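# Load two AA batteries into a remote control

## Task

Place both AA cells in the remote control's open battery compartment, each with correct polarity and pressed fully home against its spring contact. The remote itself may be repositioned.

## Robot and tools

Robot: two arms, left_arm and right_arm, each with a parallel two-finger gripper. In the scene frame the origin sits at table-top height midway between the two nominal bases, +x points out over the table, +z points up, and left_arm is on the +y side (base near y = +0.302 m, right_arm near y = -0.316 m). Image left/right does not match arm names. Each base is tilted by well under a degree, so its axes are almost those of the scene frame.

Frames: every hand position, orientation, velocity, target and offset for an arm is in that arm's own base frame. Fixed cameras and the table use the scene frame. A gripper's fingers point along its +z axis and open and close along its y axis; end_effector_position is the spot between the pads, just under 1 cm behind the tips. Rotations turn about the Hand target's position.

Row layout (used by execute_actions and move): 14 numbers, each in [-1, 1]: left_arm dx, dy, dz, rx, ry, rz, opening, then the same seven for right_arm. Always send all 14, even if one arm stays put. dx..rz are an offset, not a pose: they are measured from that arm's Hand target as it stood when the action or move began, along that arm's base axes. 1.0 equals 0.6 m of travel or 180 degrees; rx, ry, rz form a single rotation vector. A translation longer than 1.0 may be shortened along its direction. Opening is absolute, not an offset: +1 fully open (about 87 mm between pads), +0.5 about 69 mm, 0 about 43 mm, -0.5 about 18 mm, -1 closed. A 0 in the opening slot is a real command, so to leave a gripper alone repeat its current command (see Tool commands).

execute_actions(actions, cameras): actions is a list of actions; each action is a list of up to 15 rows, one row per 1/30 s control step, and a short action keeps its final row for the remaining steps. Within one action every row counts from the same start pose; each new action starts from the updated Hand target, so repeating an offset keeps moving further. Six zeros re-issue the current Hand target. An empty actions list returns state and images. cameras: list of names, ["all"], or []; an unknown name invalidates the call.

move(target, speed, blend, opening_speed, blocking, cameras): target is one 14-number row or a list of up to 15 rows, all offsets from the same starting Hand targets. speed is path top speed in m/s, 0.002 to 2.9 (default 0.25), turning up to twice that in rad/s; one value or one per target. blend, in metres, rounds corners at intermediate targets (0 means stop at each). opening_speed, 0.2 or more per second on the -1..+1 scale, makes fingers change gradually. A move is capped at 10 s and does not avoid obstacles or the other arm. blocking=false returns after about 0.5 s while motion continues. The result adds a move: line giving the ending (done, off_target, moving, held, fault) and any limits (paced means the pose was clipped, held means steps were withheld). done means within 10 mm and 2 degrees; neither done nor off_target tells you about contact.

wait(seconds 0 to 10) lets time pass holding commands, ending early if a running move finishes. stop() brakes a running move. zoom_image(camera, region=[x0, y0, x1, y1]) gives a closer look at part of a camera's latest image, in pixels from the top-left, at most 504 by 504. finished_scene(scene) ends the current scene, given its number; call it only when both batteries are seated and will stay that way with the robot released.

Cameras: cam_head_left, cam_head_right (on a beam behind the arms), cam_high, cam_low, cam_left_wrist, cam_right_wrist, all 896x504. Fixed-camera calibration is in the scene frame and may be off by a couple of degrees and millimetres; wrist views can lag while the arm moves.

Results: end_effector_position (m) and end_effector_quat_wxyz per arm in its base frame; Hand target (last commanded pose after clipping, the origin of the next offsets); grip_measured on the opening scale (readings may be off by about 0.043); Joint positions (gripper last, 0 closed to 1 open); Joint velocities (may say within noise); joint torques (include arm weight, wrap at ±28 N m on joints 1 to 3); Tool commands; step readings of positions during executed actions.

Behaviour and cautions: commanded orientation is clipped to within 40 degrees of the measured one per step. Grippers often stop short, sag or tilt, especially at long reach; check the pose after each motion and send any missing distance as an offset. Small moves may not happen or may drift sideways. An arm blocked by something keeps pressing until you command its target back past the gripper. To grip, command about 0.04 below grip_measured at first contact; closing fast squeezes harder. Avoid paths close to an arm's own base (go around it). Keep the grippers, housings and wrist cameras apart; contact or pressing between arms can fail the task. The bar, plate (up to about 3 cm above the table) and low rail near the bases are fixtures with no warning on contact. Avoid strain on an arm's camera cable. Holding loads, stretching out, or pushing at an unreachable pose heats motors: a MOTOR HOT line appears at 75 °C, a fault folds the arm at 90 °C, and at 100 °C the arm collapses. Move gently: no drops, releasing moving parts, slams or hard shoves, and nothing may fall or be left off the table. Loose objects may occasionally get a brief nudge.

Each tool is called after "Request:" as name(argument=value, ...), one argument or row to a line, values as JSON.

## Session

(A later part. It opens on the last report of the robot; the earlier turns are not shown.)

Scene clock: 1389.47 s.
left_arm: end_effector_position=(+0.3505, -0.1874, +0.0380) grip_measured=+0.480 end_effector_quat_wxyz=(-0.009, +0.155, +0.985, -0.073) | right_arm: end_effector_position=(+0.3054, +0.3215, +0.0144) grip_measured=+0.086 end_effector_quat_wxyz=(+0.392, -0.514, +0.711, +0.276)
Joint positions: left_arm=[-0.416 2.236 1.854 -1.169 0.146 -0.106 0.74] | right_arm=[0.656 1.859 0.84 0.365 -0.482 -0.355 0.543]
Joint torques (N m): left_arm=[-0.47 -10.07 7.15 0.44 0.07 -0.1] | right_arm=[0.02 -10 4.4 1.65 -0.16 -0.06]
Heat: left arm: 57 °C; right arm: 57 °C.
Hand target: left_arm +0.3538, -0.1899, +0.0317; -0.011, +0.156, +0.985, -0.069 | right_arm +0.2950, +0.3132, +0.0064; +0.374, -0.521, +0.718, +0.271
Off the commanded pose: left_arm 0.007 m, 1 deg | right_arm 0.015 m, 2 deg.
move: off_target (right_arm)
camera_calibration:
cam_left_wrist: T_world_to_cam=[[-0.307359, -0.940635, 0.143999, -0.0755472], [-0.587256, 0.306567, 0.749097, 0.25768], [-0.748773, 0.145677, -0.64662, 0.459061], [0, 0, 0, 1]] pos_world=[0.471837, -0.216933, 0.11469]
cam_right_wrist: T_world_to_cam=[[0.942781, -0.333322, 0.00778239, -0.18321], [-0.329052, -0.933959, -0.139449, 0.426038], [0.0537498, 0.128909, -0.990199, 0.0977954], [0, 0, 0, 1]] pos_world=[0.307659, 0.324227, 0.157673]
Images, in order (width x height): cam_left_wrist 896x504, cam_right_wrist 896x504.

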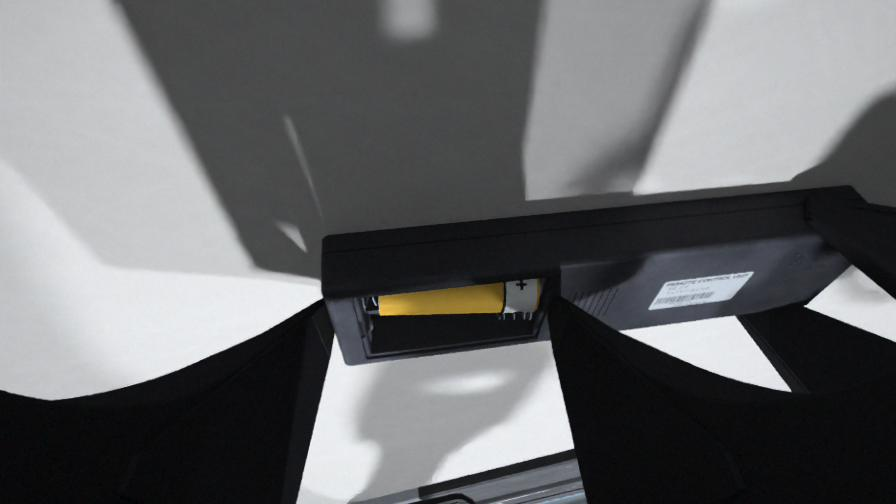

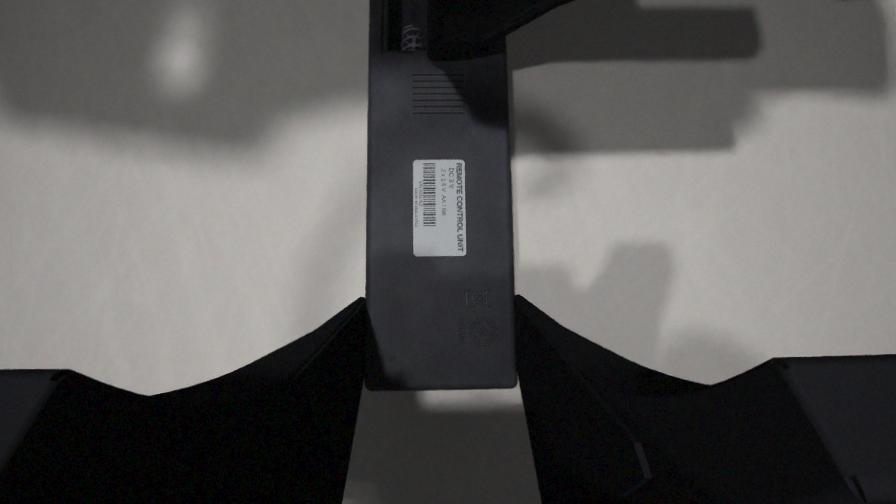

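Request:
move(
  target=[0.012, -0.0039, 0.0, 0, 0, 0, 0.48, 0, 0, 0, 0, 0, 0, 0.0],
  speed=0.05,
  cameras=["cam_left_wrist", "cam_right_wrist"],
)

Request:
zoom_image(
  camera="cam_left_wrist",
  region=[300, 200, 600, 370],
)

Request:
zoom_image(
  camera="cam_right_wrist",
  region=[400, 0, 520, 90],
)

Scene clock: 1393.73 s.
left_arm: end_effector_position=(+0.3570, -0.1899, +0.0384) grip_measured=+0.480 end_effector_quat_wxyz=(-0.010, +0.155, +0.985, -0.072) | right_arm: end_effector_position=(+0.3054, +0.3215, +0.0144) grip_measured=+0.086 end_effector_quat_wxyz=(+0.392, -0.514, +0.711, +0.276)
Joint positions: left_arm=[-0.416 2.269 1.911 -1.195 0.143 -0.106 0.74] | right_arm=[0.656 1.859 0.84 0.365 -0.482 -0.355 0.543]
Joint torques (N m): left_arm=[-0.14 -10.33 6.99 0.54 0.12 -0.1] | right_arm=[0.03 -10.02 4.4 1.64 -0.16 -0.06]
Heat: left arm: 56 °C; right arm: 57 °C.
Hand target: left_arm +0.3610, -0.1923, +0.0317; -0.011, +0.156, +0.985, -0.069 | right_arm +0.2950, +0.3132, +0.0064; +0.374, -0.521, +0.718, +0.271
Off the commanded pose: left_arm 0.008 m, 0 deg | right_arm 0.015 m, 2 deg.
move: off_target (right_arm)
camera_calibration:
cam_left_wrist: T_world_to_cam=[[-0.307134, -0.941081, 0.141544, -0.0760076], [-0.586329, 0.304274, 0.750756, 0.261095], [-0.749591, 0.147591, -0.645236, 0.465177], [0, 0, 0, 1]] pos_world=[0.478435, -0.21963, 0.114889]
cam_right_wrist: T_world_to_cam=[[0.942781, -0.333322, 0.00778239, -0.18321], [-0.329052, -0.933959, -0.139449, 0.426038], [0.0537498, 0.128909, -0.990199, 0.0977954], [0, 0, 0, 1]] pos_world=[0.307659, 0.324227, 0.157673]
Images, in order (width x height): cam_left_wrist 896x504, cam_right_wrist 896x504.

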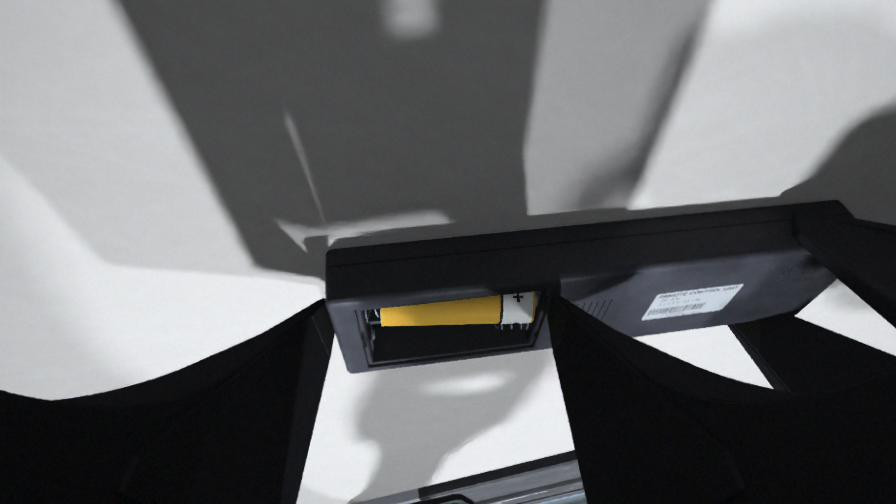

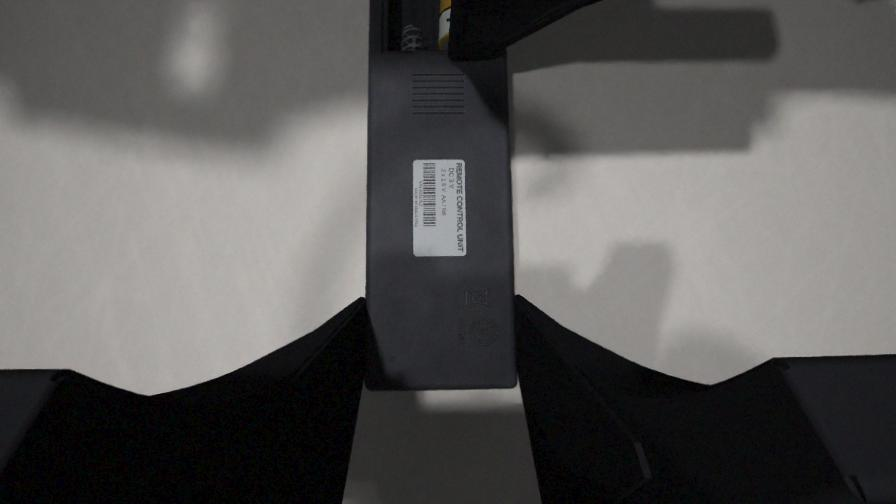

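Scaled by 1.680.

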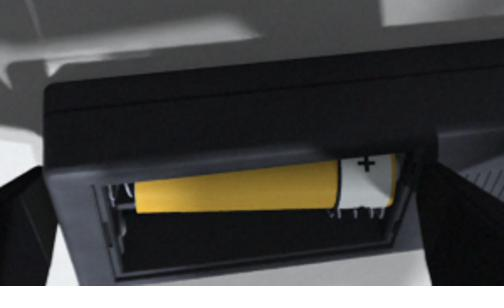

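Scaled by 4.200.

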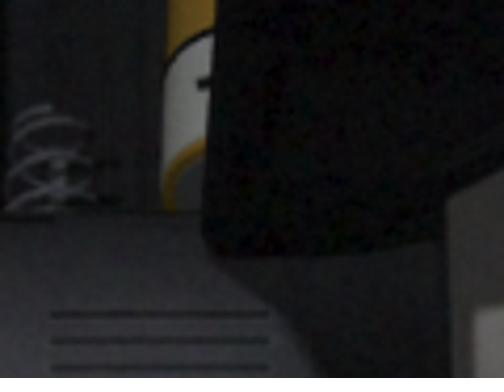

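Request:
zoom_image(
  camera="cam_left_wrist",
  region=[480, 260, 580, 350],
)

Request:
zoom_image(
  camera="cam_left_wrist",
  region=[320, 260, 420, 350],
)

Scaled by 5.040.

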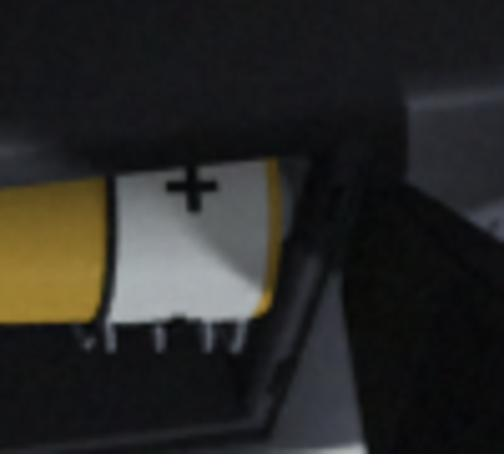

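Scaled by 5.040.

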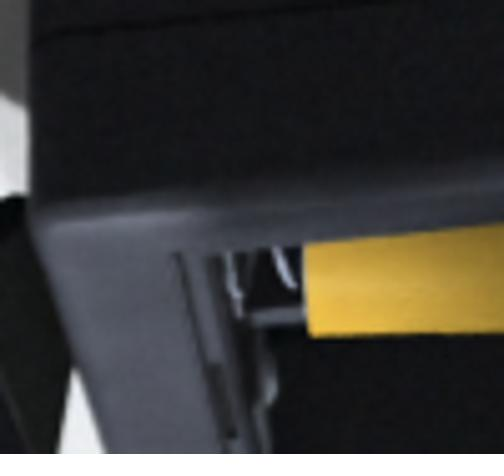

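Request:
move(
  target=[0.0, 0.0, 0.0, 0, 0, 0, 0.36, 0, 0, 0, 0, 0, 0, 0.0],
  speed=0.05,
  opening_speed=0.2,
  cameras=["cam_left_wrist", "cam_right_wrist"],
)

Request:
zoom_image(
  camera="cam_left_wrist",
  region=[300, 200, 600, 370],
)

Request:
zoom_image(
  camera="cam_right_wrist",
  region=[400, 0, 520, 90],
)

Scene clock: 1399.97 s.
left_arm: end_effector_position=(+0.3581, -0.1878, +0.0379) grip_measured=+0.361 end_effector_quat_wxyz=(-0.008, +0.155, +0.986, -0.065) | right_arm: end_effector_position=(+0.3054, +0.3215, +0.0144) grip_measured=+0.086 end_effector_quat_wxyz=(+0.392, -0.514, +0.711, +0.276)
Joint positions: left_arm=[-0.416 2.27 1.913 -1.196 0.13 -0.106 0.681] | right_arm=[0.656 1.859 0.84 0.365 -0.482 -0.355 0.543]
Joint torques (N m): left_arm=[-0.31 -10.55 7.04 0.49 0.23 -0.08] | right_arm=[0.03 -10.03 4.4 1.64 -0.16 -0.06]
Heat: left arm: 55 °C; right arm: 57 °C.
Hand target: left_arm +0.3609, -0.1923, +0.0317; -0.011, +0.156, +0.985, -0.069 | right_arm +0.2950, +0.3132, +0.0064; +0.374, -0.521, +0.718, +0.271
Off the commanded pose: left_arm 0.008 m, 1 deg | right_arm 0.015 m, 2 deg.
move: off_target (right_arm)
camera_calibration:
cam_left_wrist: T_world_to_cam=[[-0.307515, -0.94285, 0.128332, -0.0733892], [-0.590271, 0.2948, 0.751448, 0.26113], [-0.746334, 0.155331, -0.647192, 0.465706], [0, 0, 0, 1]] pos_world=[0.479142, -0.218515, 0.114593]
cam_right_wrist: T_world_to_cam=[[0.942781, -0.333322, 0.00778239, -0.18321], [-0.329052, -0.933959, -0.139449, 0.426038], [0.0537498, 0.128909, -0.990199, 0.0977954], [0, 0, 0, 1]] pos_world=[0.307659, 0.324227, 0.157673]
Images, in order (width x height): cam_left_wrist 896x504, cam_right_wrist 896x504.

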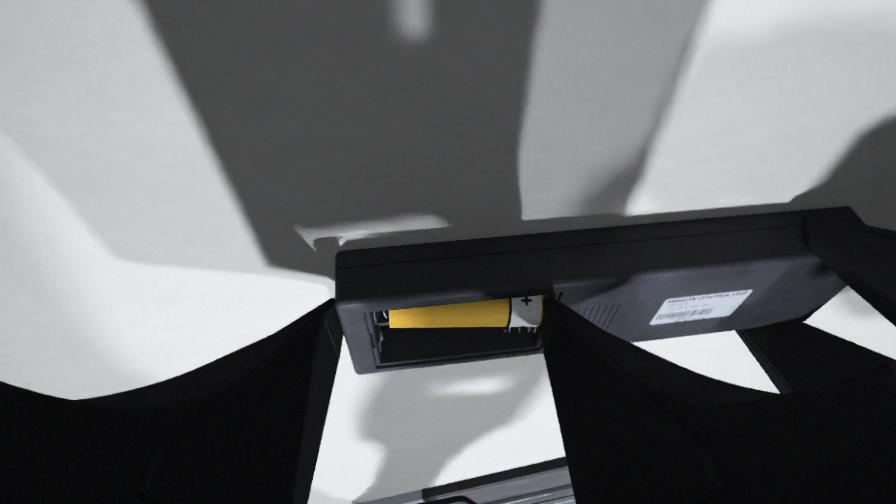

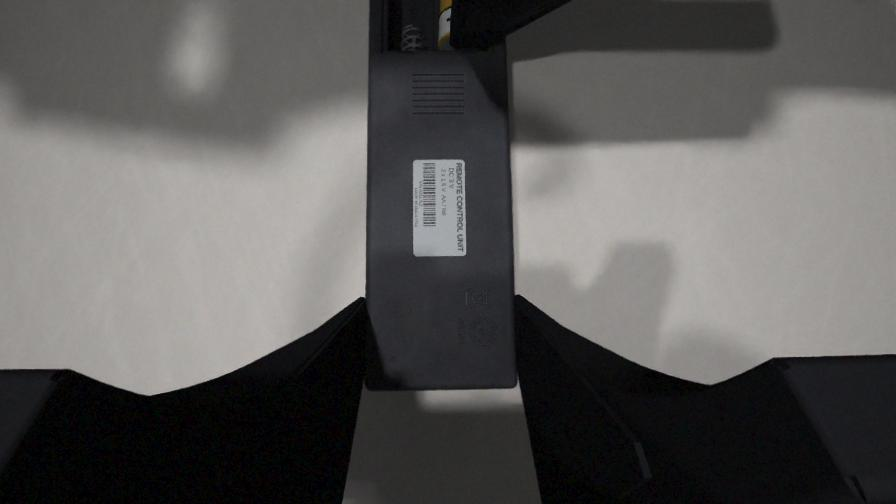

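Scaled by 1.680.

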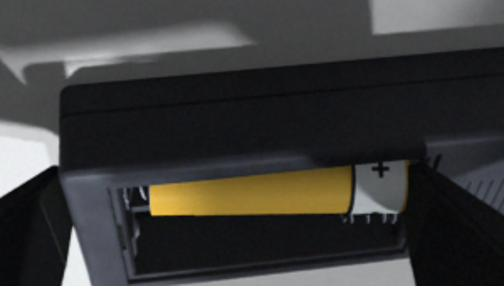

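Scaled by 4.200.

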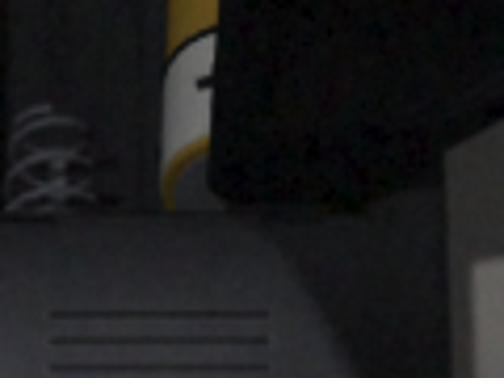

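Request:
move(
  target=[0.0, 0.0, 0.0, 0, 0, 0, 0.31, 0, 0, 0, 0, 0, 0, 0.0],
  speed=0.05,
  opening_speed=0.2,
  cameras=["cam_left_wrist", "cam_right_wrist"],
)

Request:
zoom_image(
  camera="cam_left_wrist",
  region=[300, 200, 600, 370],
)

Request:
zoom_image(
  camera="cam_right_wrist",
  region=[400, 0, 520, 90],
)

Scene clock: 1405.20 s.
left_arm: end_effector_position=(+0.3584, -0.1870, +0.0375) grip_measured=+0.313 end_effector_quat_wxyz=(-0.008, +0.155, +0.986, -0.063) | right_arm: end_effector_position=(+0.3054, +0.3215, +0.0144) grip_measured=+0.086 end_effector_quat_wxyz=(+0.392, -0.514, +0.711, +0.276)
Joint positions: left_arm=[-0.416 2.271 1.913 -1.196 0.125 -0.106 0.657] | right_arm=[0.656 1.859 0.84 0.365 -0.482 -0.355 0.543]
Joint torques (N m): left_arm=[-0.03 -10.58 7.08 0.49 0.32 -0.11] | right_arm=[0.03 -10.02 4.42 1.65 -0.17 -0.06]
Heat: left arm: 56 °C; right arm: 57 °C.
Hand target: left_arm +0.3609, -0.1923, +0.0317; -0.011, +0.156, +0.985, -0.069 | right_arm +0.2950, +0.3132, +0.0064; +0.374, -0.521, +0.718, +0.271
Off the commanded pose: left_arm 0.008 m, 1 deg | right_arm 0.015 m, 2 deg.
move: off_target (right_arm)
camera_calibration:
cam_left_wrist: T_world_to_cam=[[-0.307633, -0.943475, 0.123353, -0.0724046], [-0.591241, 0.291117, 0.752121, 0.261014], [-0.745517, 0.158446, -0.647378, 0.465844], [0, 0, 0, 1]] pos_world=[0.479343, -0.218109, 0.114194]
cam_right_wrist: T_world_to_cam=[[0.942781, -0.333322, 0.00778239, -0.18321], [-0.329052, -0.933959, -0.139449, 0.426038], [0.0537498, 0.128909, -0.990199, 0.0977954], [0, 0, 0, 1]] pos_world=[0.307659, 0.324227, 0.157673]
Images, in order (width x height): cam_left_wrist 896x504, cam_right_wrist 896x504.

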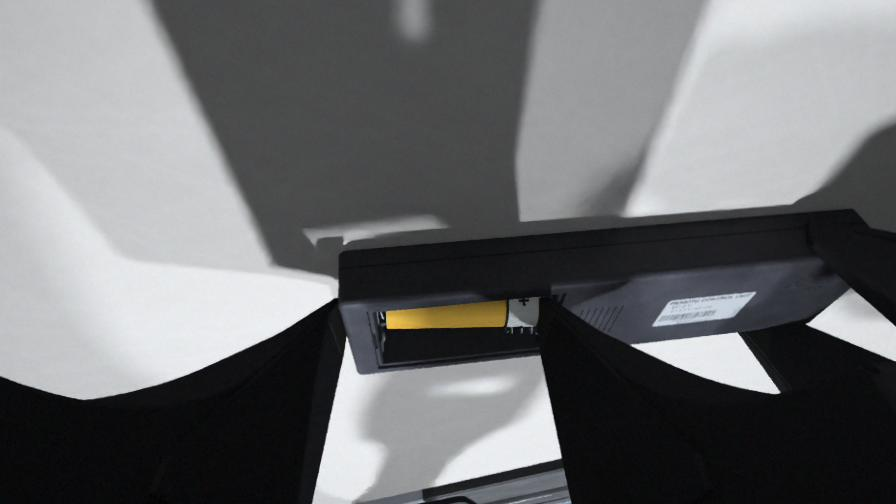

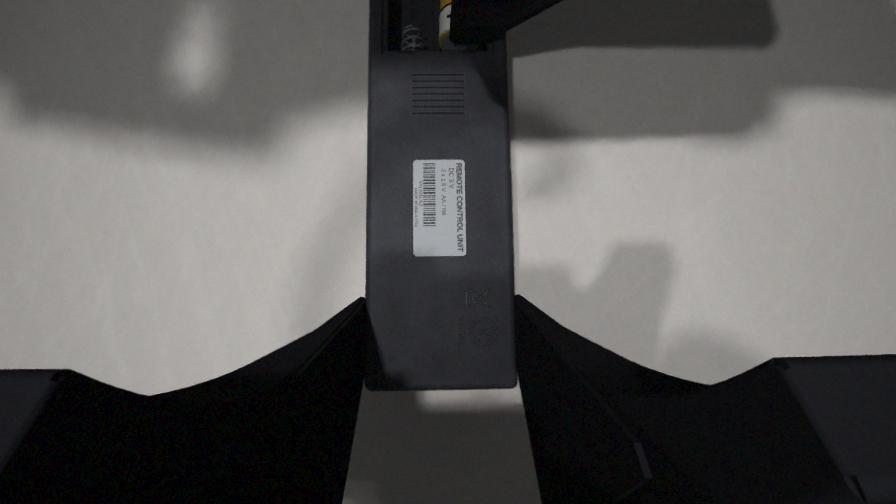

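Scaled by 1.680.

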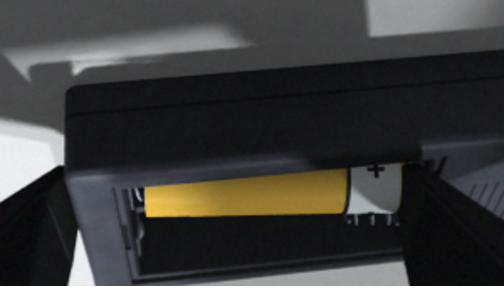

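Scaled by 4.200.

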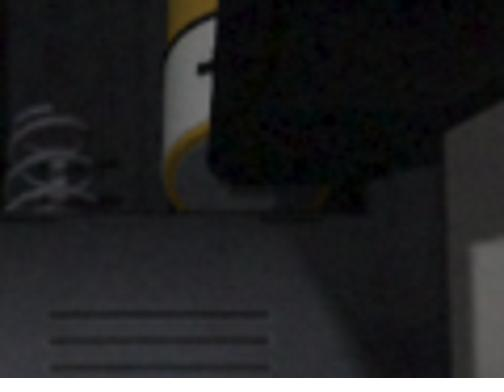

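Request:
move(
  target=[0.0, 0.0, 0.0, 0, 0, 0, 0.275, 0, 0, 0, 0, 0, 0, 0.0],
  speed=0.05,
  opening_speed=0.2,
  cameras=["cam_left_wrist", "cam_right_wrist"],
)

Request:
zoom_image(
  camera="cam_left_wrist",
  region=[300, 200, 600, 370],
)

Request:
zoom_image(
  camera="cam_right_wrist",
  region=[400, 0, 520, 90],
)

Scene clock: 1409.40 s.
left_arm: end_effector_position=(+0.3584, -0.1870, +0.0375) grip_measured=+0.305 end_effector_quat_wxyz=(-0.008, +0.155, +0.986, -0.062) | right_arm: end_effector_position=(+0.3054, +0.3215, +0.0144) grip_measured=+0.086 end_effector_quat_wxyz=(+0.392, -0.514, +0.711, +0.276)
Joint positions: left_arm=[-0.416 2.271 1.913 -1.196 0.125 -0.106 0.653] | right_arm=[0.656 1.859 0.84 0.365 -0.482 -0.355 0.543]
Joint torques (N m): left_arm=[-0.06 -10.54 6.94 0.44 0.3 -0.1] | right_arm=[0.03 -10.02 4.41 1.64 -0.16 -0.06]
Heat: left arm: 56 °C; right arm: 57 °C.
Hand target: left_arm +0.3609, -0.1923, +0.0317; -0.011, +0.156, +0.985, -0.069 | right_arm +0.2950, +0.3132, +0.0064; +0.374, -0.521, +0.718, +0.271
Off the commanded pose: left_arm 0.008 m, 1 deg | right_arm 0.015 m, 2 deg.
move: off_target (right_arm)
camera_calibration:
cam_left_wrist: T_world_to_cam=[[-0.307661, -0.943508, 0.123036, -0.0722675], [-0.591312, 0.290898, 0.752149, 0.260969], [-0.745449, 0.158654, -0.647406, 0.465844], [0, 0, 0, 1]] pos_world=[0.479343, -0.218008, 0.114195]
cam_right_wrist: T_world_to_cam=[[0.942781, -0.333322, 0.00778239, -0.18321], [-0.329052, -0.933959, -0.139449, 0.426038], [0.0537498, 0.128909, -0.990199, 0.0977954], [0, 0, 0, 1]] pos_world=[0.307659, 0.324227, 0.157673]
Images, in order (width x height): cam_left_wrist 896x504, cam_right_wrist 896x504.

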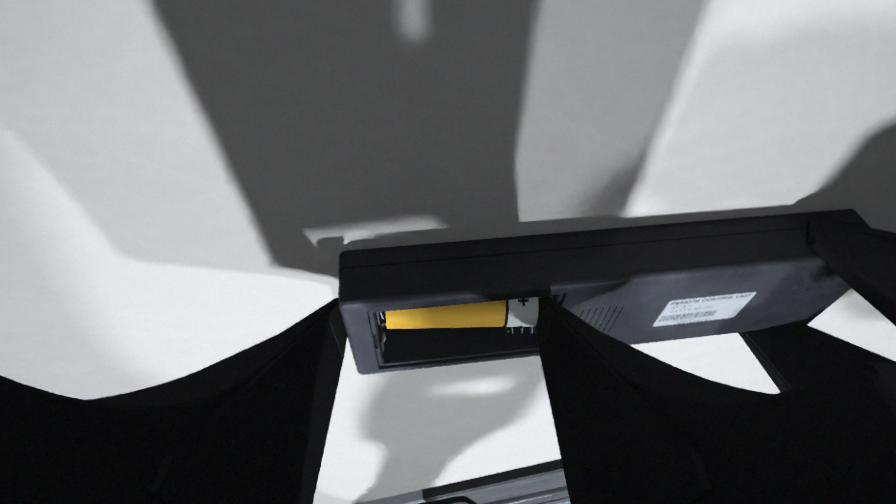

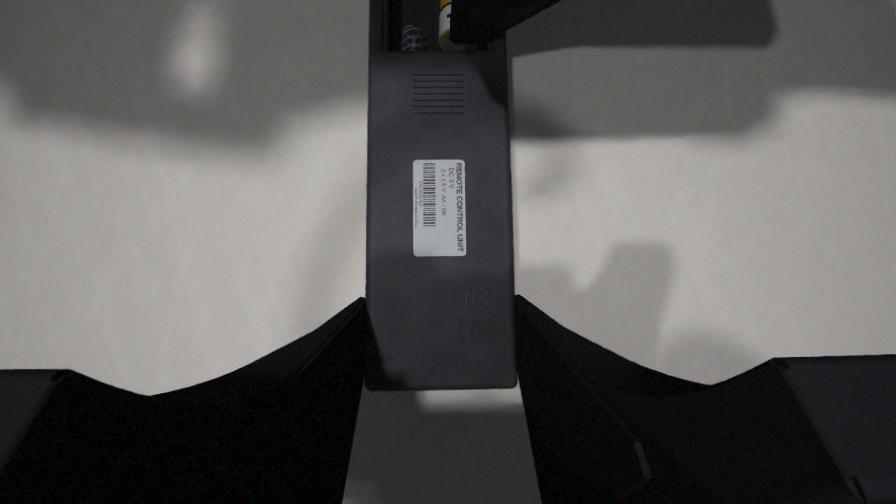

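Scaled by 1.680.

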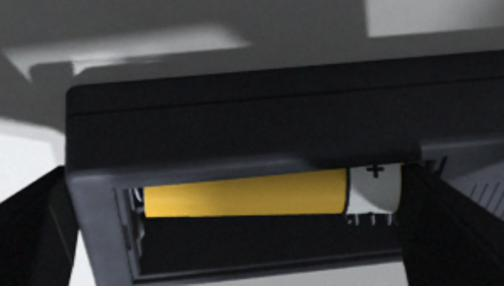

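Scaled by 4.200.

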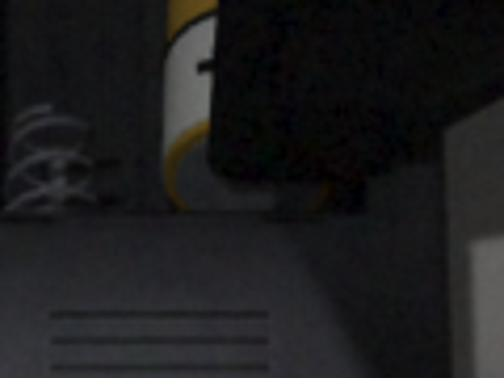

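Request:
move(
  target=[0.0, 0.0, -0.018, 0, 0, 0, 0.275, 0, 0, 0, 0, 0, 0, 0.0],
  speed=0.04,
  cameras=["cam_left_wrist", "cam_right_wrist"],
)

Request:
zoom_image(
  camera="cam_left_wrist",
  region=[300, 200, 600, 370],
)

Request:
zoom_image(
  camera="cam_right_wrist",
  region=[400, 0, 520, 90],
)

Scene clock: 1413.90 s.
left_arm: end_effector_position=(+0.3589, -0.1871, +0.0373) grip_measured=+0.305 end_effector_quat_wxyz=(-0.007, +0.155, +0.986, -0.063) | right_arm: end_effector_position=(+0.3054, +0.3215, +0.0144) grip_measured=+0.086 end_effector_quat_wxyz=(+0.392, -0.514, +0.711, +0.276)
Joint positions: left_arm=[-0.416 2.271 1.913 -1.194 0.125 -0.106 0.653] | right_arm=[0.656 1.859 0.84 0.365 -0.482 -0.355 0.543]
Joint torques (N m): left_arm=[0.06 -10.02 4.51 0.8 0.32 -0.09] | right_arm=[0.02 -9.99 4.4 1.64 -0.16 -0.06]
Heat: left arm: 56 °C; right arm: 57 °C.
Hand target: left_arm +0.3609, -0.1923, +0.0209; -0.011, +0.156, +0.985, -0.069 | right_arm +0.2950, +0.3132, +0.0064; +0.374, -0.521, +0.718, +0.271
Off the commanded pose: left_arm 0.017 m, 1 deg | right_arm 0.015 m, 2 deg.
move: off_target (left_arm, right_arm)
camera_calibration:
cam_left_wrist: T_world_to_cam=[[-0.307791, -0.943453, 0.123127, -0.0723], [-0.592418, 0.291297, 0.751124, 0.261939], [-0.744517, 0.158246, -0.648578, 0.465699], [0, 0, 0, 1]] pos_world=[0.479645, -0.218209, 0.114195]
cam_right_wrist: T_world_to_cam=[[0.942781, -0.333322, 0.00778239, -0.18321], [-0.329052, -0.933959, -0.139449, 0.426038], [0.0537498, 0.128909, -0.990199, 0.0977954], [0, 0, 0, 1]] pos_world=[0.307659, 0.324227, 0.157673]
Images, in order (width x height): cam_left_wrist 896x504, cam_right_wrist 896x504.

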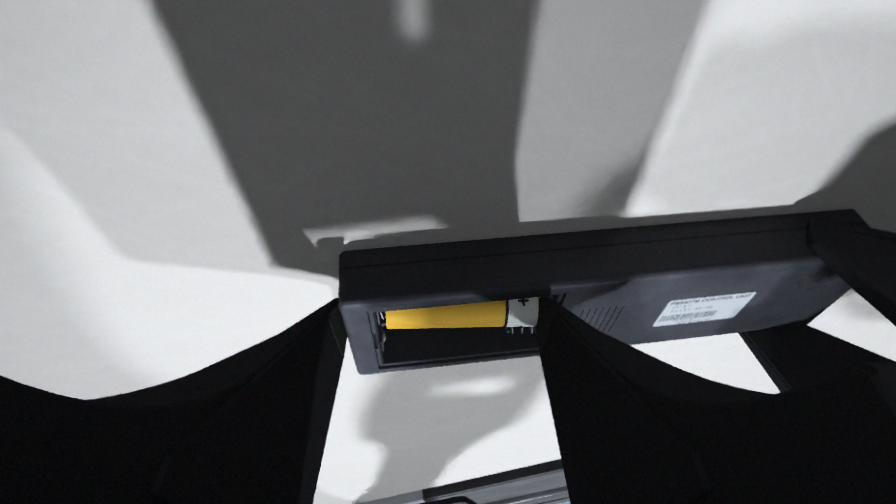

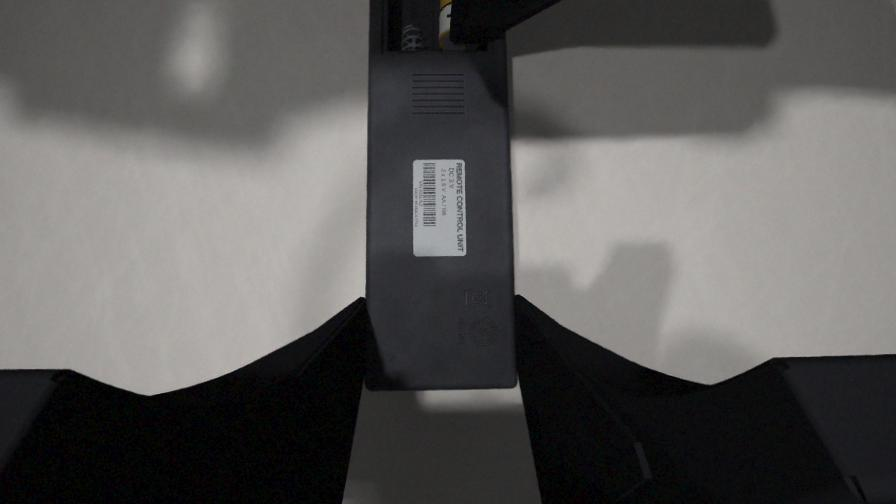

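Scaled by 1.680.

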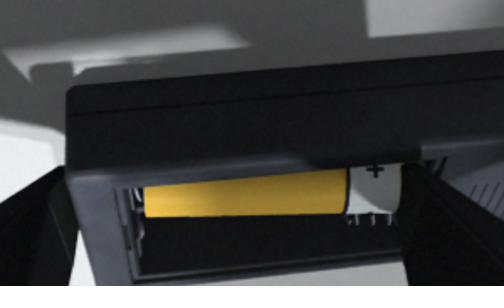

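Scaled by 4.200.

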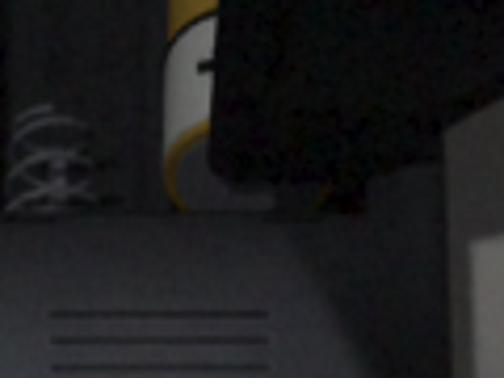

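Request:
move(
  target=[0.0, 0.0, -0.03, 0, 0, 0, 0.275, 0, 0, 0, 0, 0, 0, 0.0],
  speed=0.04,
  cameras=["cam_left_wrist", "cam_right_wrist"],
)

Request:
zoom_image(
  camera="cam_left_wrist",
  region=[300, 200, 600, 370],
)

Request:
zoom_image(
  camera="cam_right_wrist",
  region=[400, 0, 520, 90],
)

Scene clock: 1417.53 s.
left_arm: end_effector_position=(+0.3585, -0.1870, +0.0343) grip_measured=+0.305 end_effector_quat_wxyz=(-0.004, +0.155, +0.986, -0.063) | right_arm: end_effector_position=(+0.3050, +0.3214, +0.0142) grip_measured=+0.086 end_effector_quat_wxyz=(+0.391, -0.513, +0.712, +0.277)
Joint positions: left_arm=[-0.416 2.264 1.89 -1.172 0.125 -0.106 0.653] | right_arm=[0.656 1.859 0.84 0.364 -0.482 -0.351 0.543]
Joint torques (N m): left_arm=[-0.06 -8.2 2.21 1.24 0.27 -0.08] | right_arm=[0.02 -10.02 4.4 1.65 -0.17 -0.1]
Heat: left arm: 56 °C; right arm: 57 °C.
Hand target: left_arm +0.3610, -0.1923, +0.0029; -0.010, +0.156, +0.985, -0.069 | right_arm +0.2950, +0.3132, +0.0064; +0.374, -0.521, +0.718, +0.271
Off the commanded pose: left_arm 0.032 m, 1 deg | right_arm 0.015 m, 2 deg.
move: off_target (left_arm, right_arm)
camera_calibration:
cam_left_wrist: T_world_to_cam=[[-0.308501, -0.943136, 0.123782, -0.0715636], [-0.59655, 0.293187, 0.747108, 0.265843], [-0.740915, 0.156641, -0.653076, 0.46205], [0, 0, 0, 1]] pos_world=[0.478852, -0.217812, 0.111999]
cam_right_wrist: T_world_to_cam=[[0.942043, -0.335472, 0.00366195, -0.18195], [-0.331765, -0.933146, -0.138457, 0.426428], [0.0498656, 0.129218, -0.990362, 0.0987116], [0, 0, 0, 1]] pos_world=[0.307957, 0.324125, 0.157468]
Images, in order (width x height): cam_left_wrist 896x504, cam_right_wrist 896x504.

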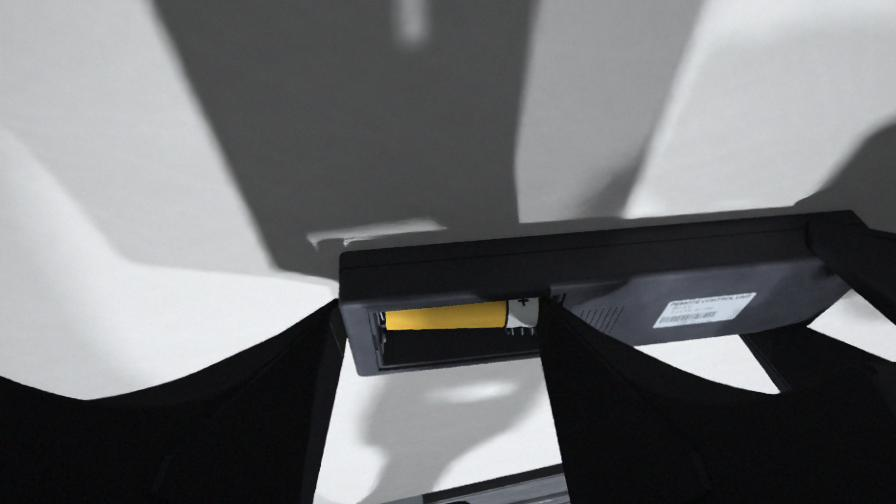

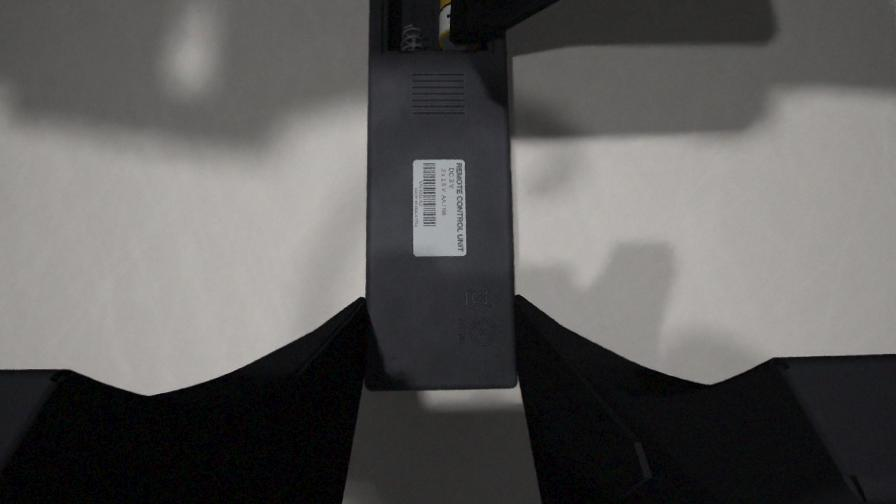

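Scaled by 1.680.

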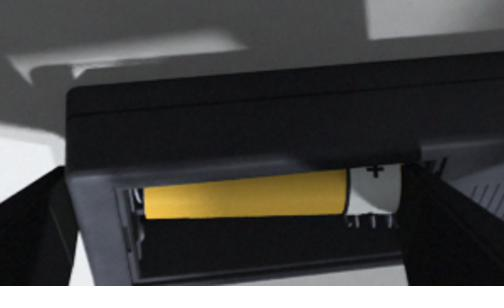

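Scaled by 4.200.

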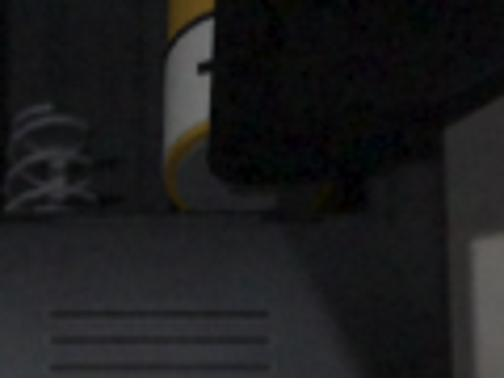

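Request:
zoom_image(
  camera="cam_right_wrist",
  region=[425, 20, 495, 62],
)

Request:
zoom_image(
  camera="cam_left_wrist",
  region=[330, 285, 430, 375],
)

Request:
zoom_image(
  camera="cam_left_wrist",
  region=[480, 270, 580, 360],
)

Scaled by 7.200.

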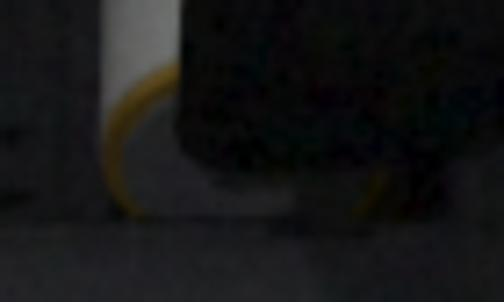

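Scaled by 5.040.

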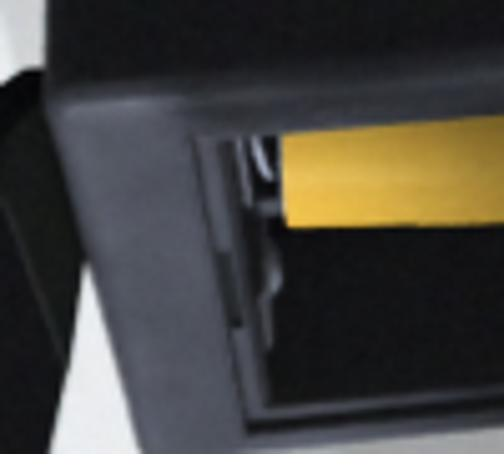

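Scaled by 5.040.

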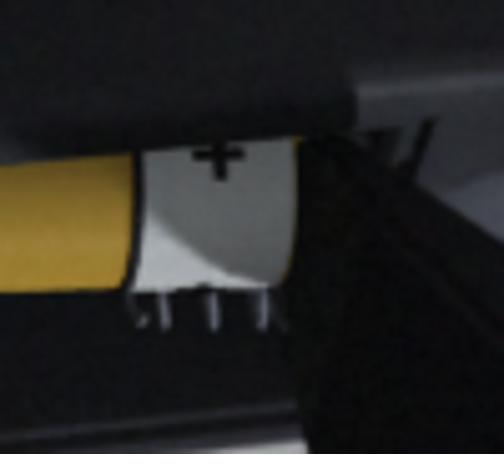

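Request:
move(
  target=[0.0, 0.0, -0.01, 0, 0, 0, 0.288, 0, 0, 0, 0, 0, 0, 0.0],
  speed=0.04,
  opening_speed=0.2,
  cameras=["cam_left_wrist", "cam_right_wrist"],
)

Request:
zoom_image(
  camera="cam_right_wrist",
  region=[425, 20, 495, 62],
)

Request:
zoom_image(
  camera="cam_left_wrist",
  region=[300, 200, 600, 370],
)

Scene clock: 1434.17 s.
left_arm: end_effector_position=(+0.3583, -0.1869, +0.0337) grip_measured=+0.305 end_effector_quat_wxyz=(-0.001, +0.155, +0.986, -0.064) | right_arm: end_effector_position=(+0.3050, +0.3214, +0.0142) grip_measured=+0.086 end_effector_quat_wxyz=(+0.391, -0.513, +0.712, +0.277)
Joint positions: left_arm=[-0.416 2.257 1.877 -1.159 0.125 -0.106 0.653] | right_arm=[0.656 1.859 0.84 0.364 -0.482 -0.351 0.543]
Joint torques (N m): left_arm=[-0.27 -7.16 1.88 1.31 0.33 -0.04] | right_arm=[0.03 -10.04 4.42 1.66 -0.17 -0.1]
Heat: left arm: 54 °C; right arm: 57 °C.
Hand target: left_arm +0.3609, -0.1922, -0.0032; -0.011, +0.156, +0.985, -0.069 | right_arm +0.2950, +0.3132, +0.0064; +0.374, -0.521, +0.718, +0.271
Off the commanded pose: left_arm 0.037 m, 1 deg | right_arm 0.015 m, 2 deg.
move: off_target (left_arm, right_arm)
camera_calibration:
cam_left_wrist: T_world_to_cam=[[-0.309186, -0.942841, 0.124319, -0.0711476], [-0.600791, 0.294986, 0.742989, 0.268206], [-0.737193, 0.155032, -0.657656, 0.460015], [0, 0, 0, 1]] pos_world=[0.478258, -0.217515, 0.112102]
cam_right_wrist: T_world_to_cam=[[0.942043, -0.335472, 0.00366195, -0.18195], [-0.331765, -0.933146, -0.138457, 0.426428], [0.0498656, 0.129218, -0.990362, 0.0987116], [0, 0, 0, 1]] pos_world=[0.307957, 0.324125, 0.157468]
Images, in order (width x height): cam_left_wrist 896x504, cam_right_wrist 896x504.

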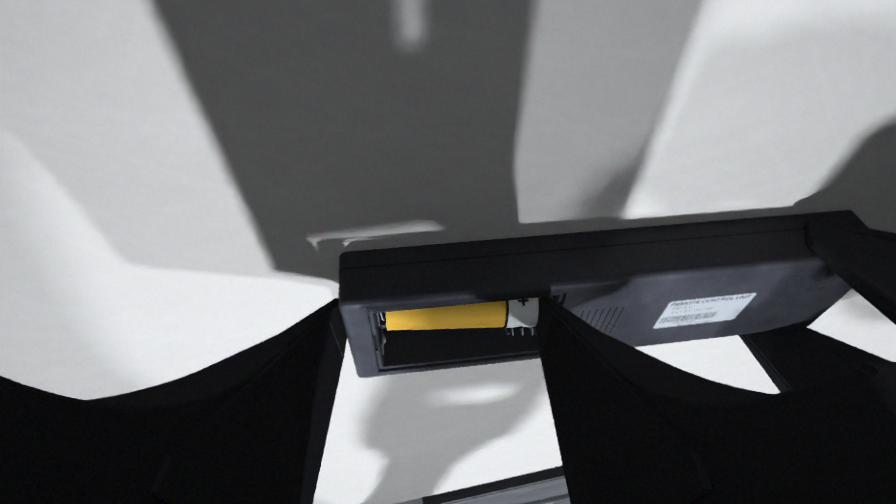

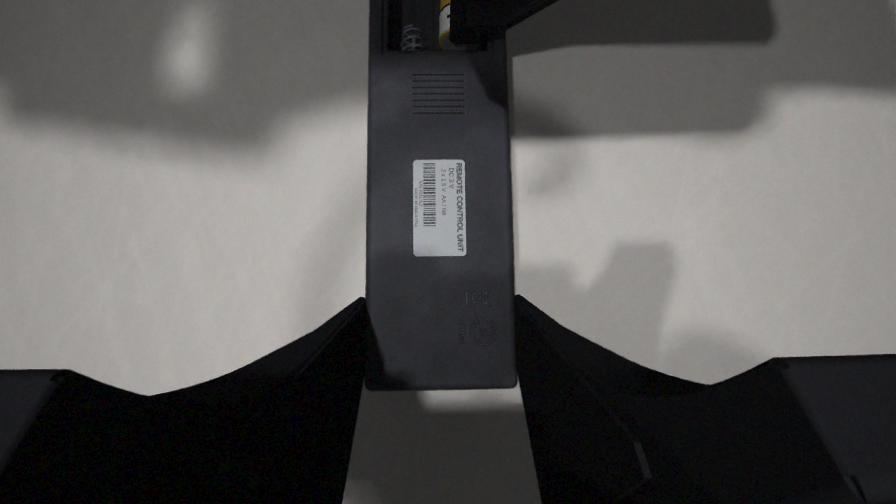

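Scaled by 7.200.

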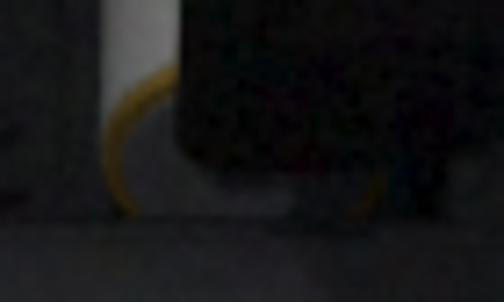

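Scaled by 1.680.

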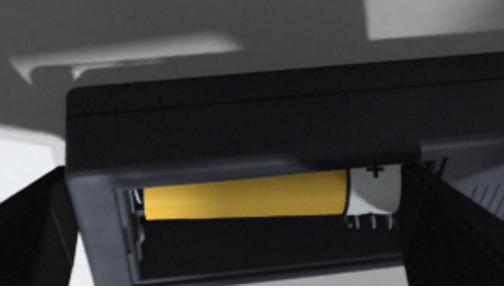

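Request:
wait(
  seconds=0,
  cameras=["cam_low"],
)

Request:
zoom_image(
  camera="cam_low",
  region=[530, 230, 630, 290],
)

Scene clock: 1461.67 s.
left_arm: end_effector_position=(+0.3583, -0.1869, +0.0337) grip_measured=+0.305 end_effector_quat_wxyz=(-0.001, +0.155, +0.986, -0.064) | right_arm: end_effector_position=(+0.3050, +0.3214, +0.0142) grip_measured=+0.086 end_effector_quat_wxyz=(+0.391, -0.513, +0.712, +0.277)
Joint positions: left_arm=[-0.416 2.257 1.877 -1.159 0.125 -0.106 0.653] | right_arm=[0.656 1.859 0.84 0.364 -0.482 -0.351 0.543]
Joint torques (N m): left_arm=[0.16 -7.25 2.07 1.33 0.26 -0.05] | right_arm=[0.03 -10.03 4.38 1.66 -0.16 -0.11]
Heat: left arm: 50 °C; right arm: 58 °C.
Hand target: left_arm +0.3609, -0.1922, -0.0032; -0.011, +0.156, +0.985, -0.069 | right_arm +0.2950, +0.3132, +0.0064; +0.374, -0.521, +0.718, +0.271
Tool commands: left_gripper/opening=+0.288 right_gripper/opening=+0.0
Off the commanded pose: left_arm 0.037 m, 1 deg | right_arm 0.015 m, 2 deg.
Images, in order (width x height): cam_low 896x504.

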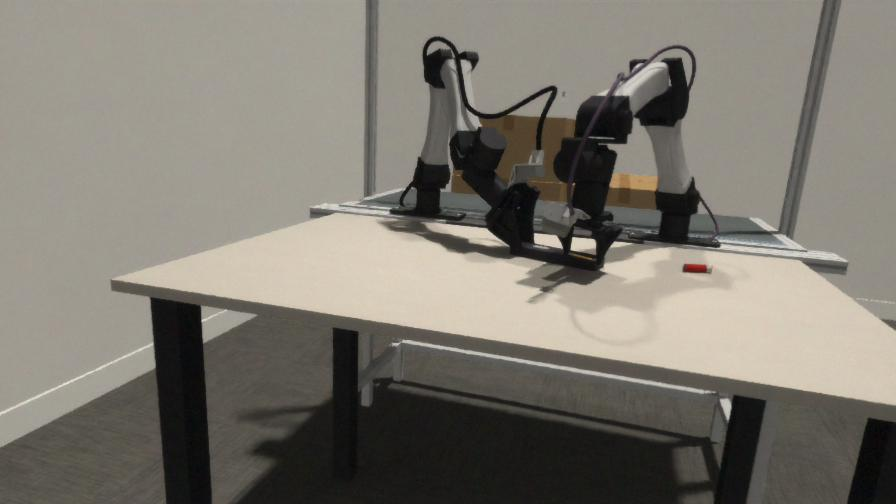

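Scaled by 5.040.

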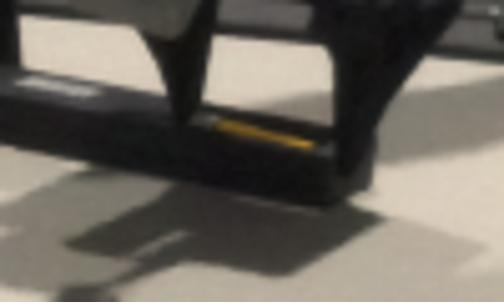

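Request:
move(
  target=[0.0, 0.0, 0.02, 0, 0, 0, 0.34, 0, 0, 0, 0, 0, 0, 0.0],
  speed=0.04,
  opening_speed=0.2,
  cameras=["cam_left_wrist", "cam_right_wrist"],
)

Request:
zoom_image(
  camera="cam_right_wrist",
  region=[425, 20, 495, 62],
)

Request:
zoom_image(
  camera="cam_left_wrist",
  region=[300, 200, 600, 370],
)

Scene clock: 1467.60 s.
left_arm: end_effector_position=(+0.3580, -0.1876, +0.0340) grip_measured=+0.341 end_effector_quat_wxyz=(+0.000, +0.157, +0.985, -0.067) | right_arm: end_effector_position=(+0.3050, +0.3214, +0.0142) grip_measured=+0.086 end_effector_quat_wxyz=(+0.391, -0.513, +0.712, +0.277)
Joint positions: left_arm=[-0.416 2.254 1.872 -1.155 0.13 -0.101 0.671] | right_arm=[0.656 1.859 0.84 0.364 -0.482 -0.351 0.543]
Joint torques (N m): left_arm=[0.13 -7.47 4.9 0.92 0.21 -0.11] | right_arm=[0.02 -10 4.4 1.66 -0.17 -0.1]
Heat: left arm: 50 °C; right arm: 58 °C.
Hand target: left_arm +0.3610, -0.1923, +0.0089; -0.011, +0.156, +0.985, -0.069 | right_arm +0.2950, +0.3132, +0.0064; +0.374, -0.521, +0.718, +0.271
Off the commanded pose: left_arm 0.026 m, 1 deg | right_arm 0.015 m, 2 deg.
move: off_target (left_arm, right_arm)
camera_calibration:
cam_left_wrist: T_world_to_cam=[[-0.31346, -0.94069, 0.129791, -0.0702456], [-0.600314, 0.302204, 0.74047, 0.269332], [-0.735776, 0.154192, -0.659438, 0.459509], [0, 0, 0, 1]] pos_world=[0.47776, -0.218325, 0.112703]
cam_right_wrist: T_world_to_cam=[[0.942043, -0.335472, 0.00366195, -0.18195], [-0.331765, -0.933146, -0.138457, 0.426428], [0.0498656, 0.129218, -0.990362, 0.0987116], [0, 0, 0, 1]] pos_world=[0.307957, 0.324125, 0.157468]
Images, in order (width x height): cam_left_wrist 896x504, cam_right_wrist 896x504.

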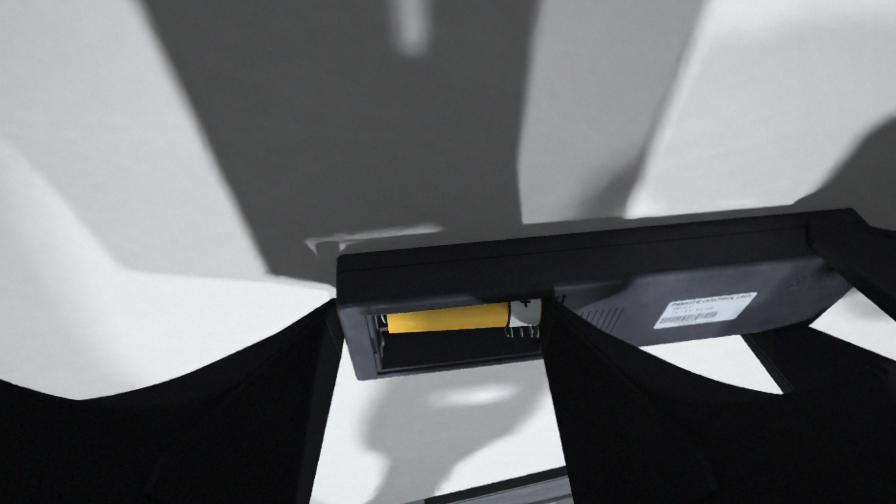

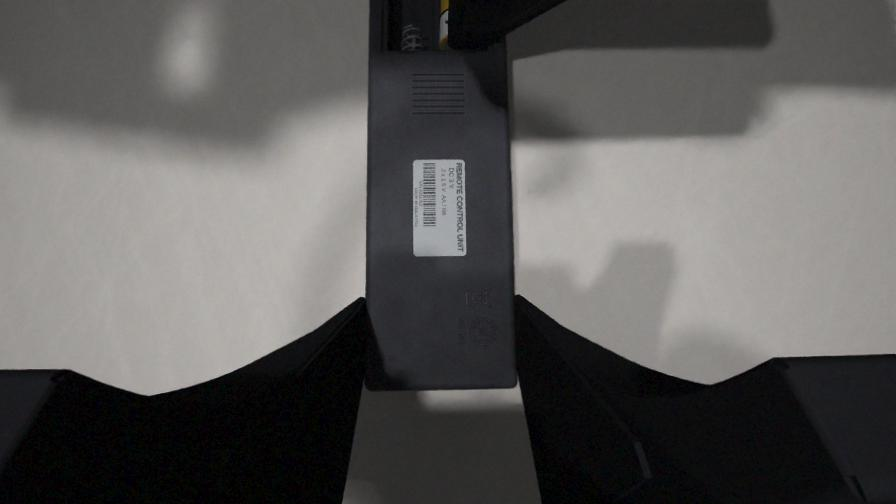

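Scaled by 7.200.

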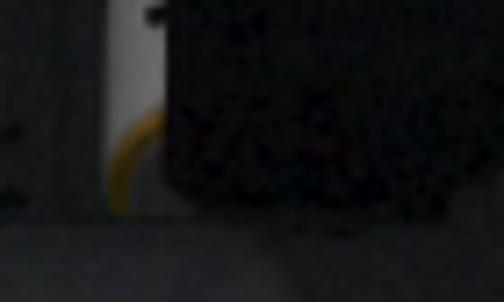

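Scaled by 1.680.

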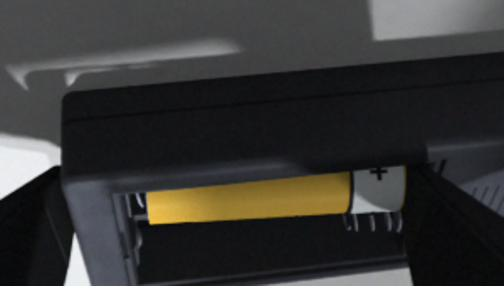

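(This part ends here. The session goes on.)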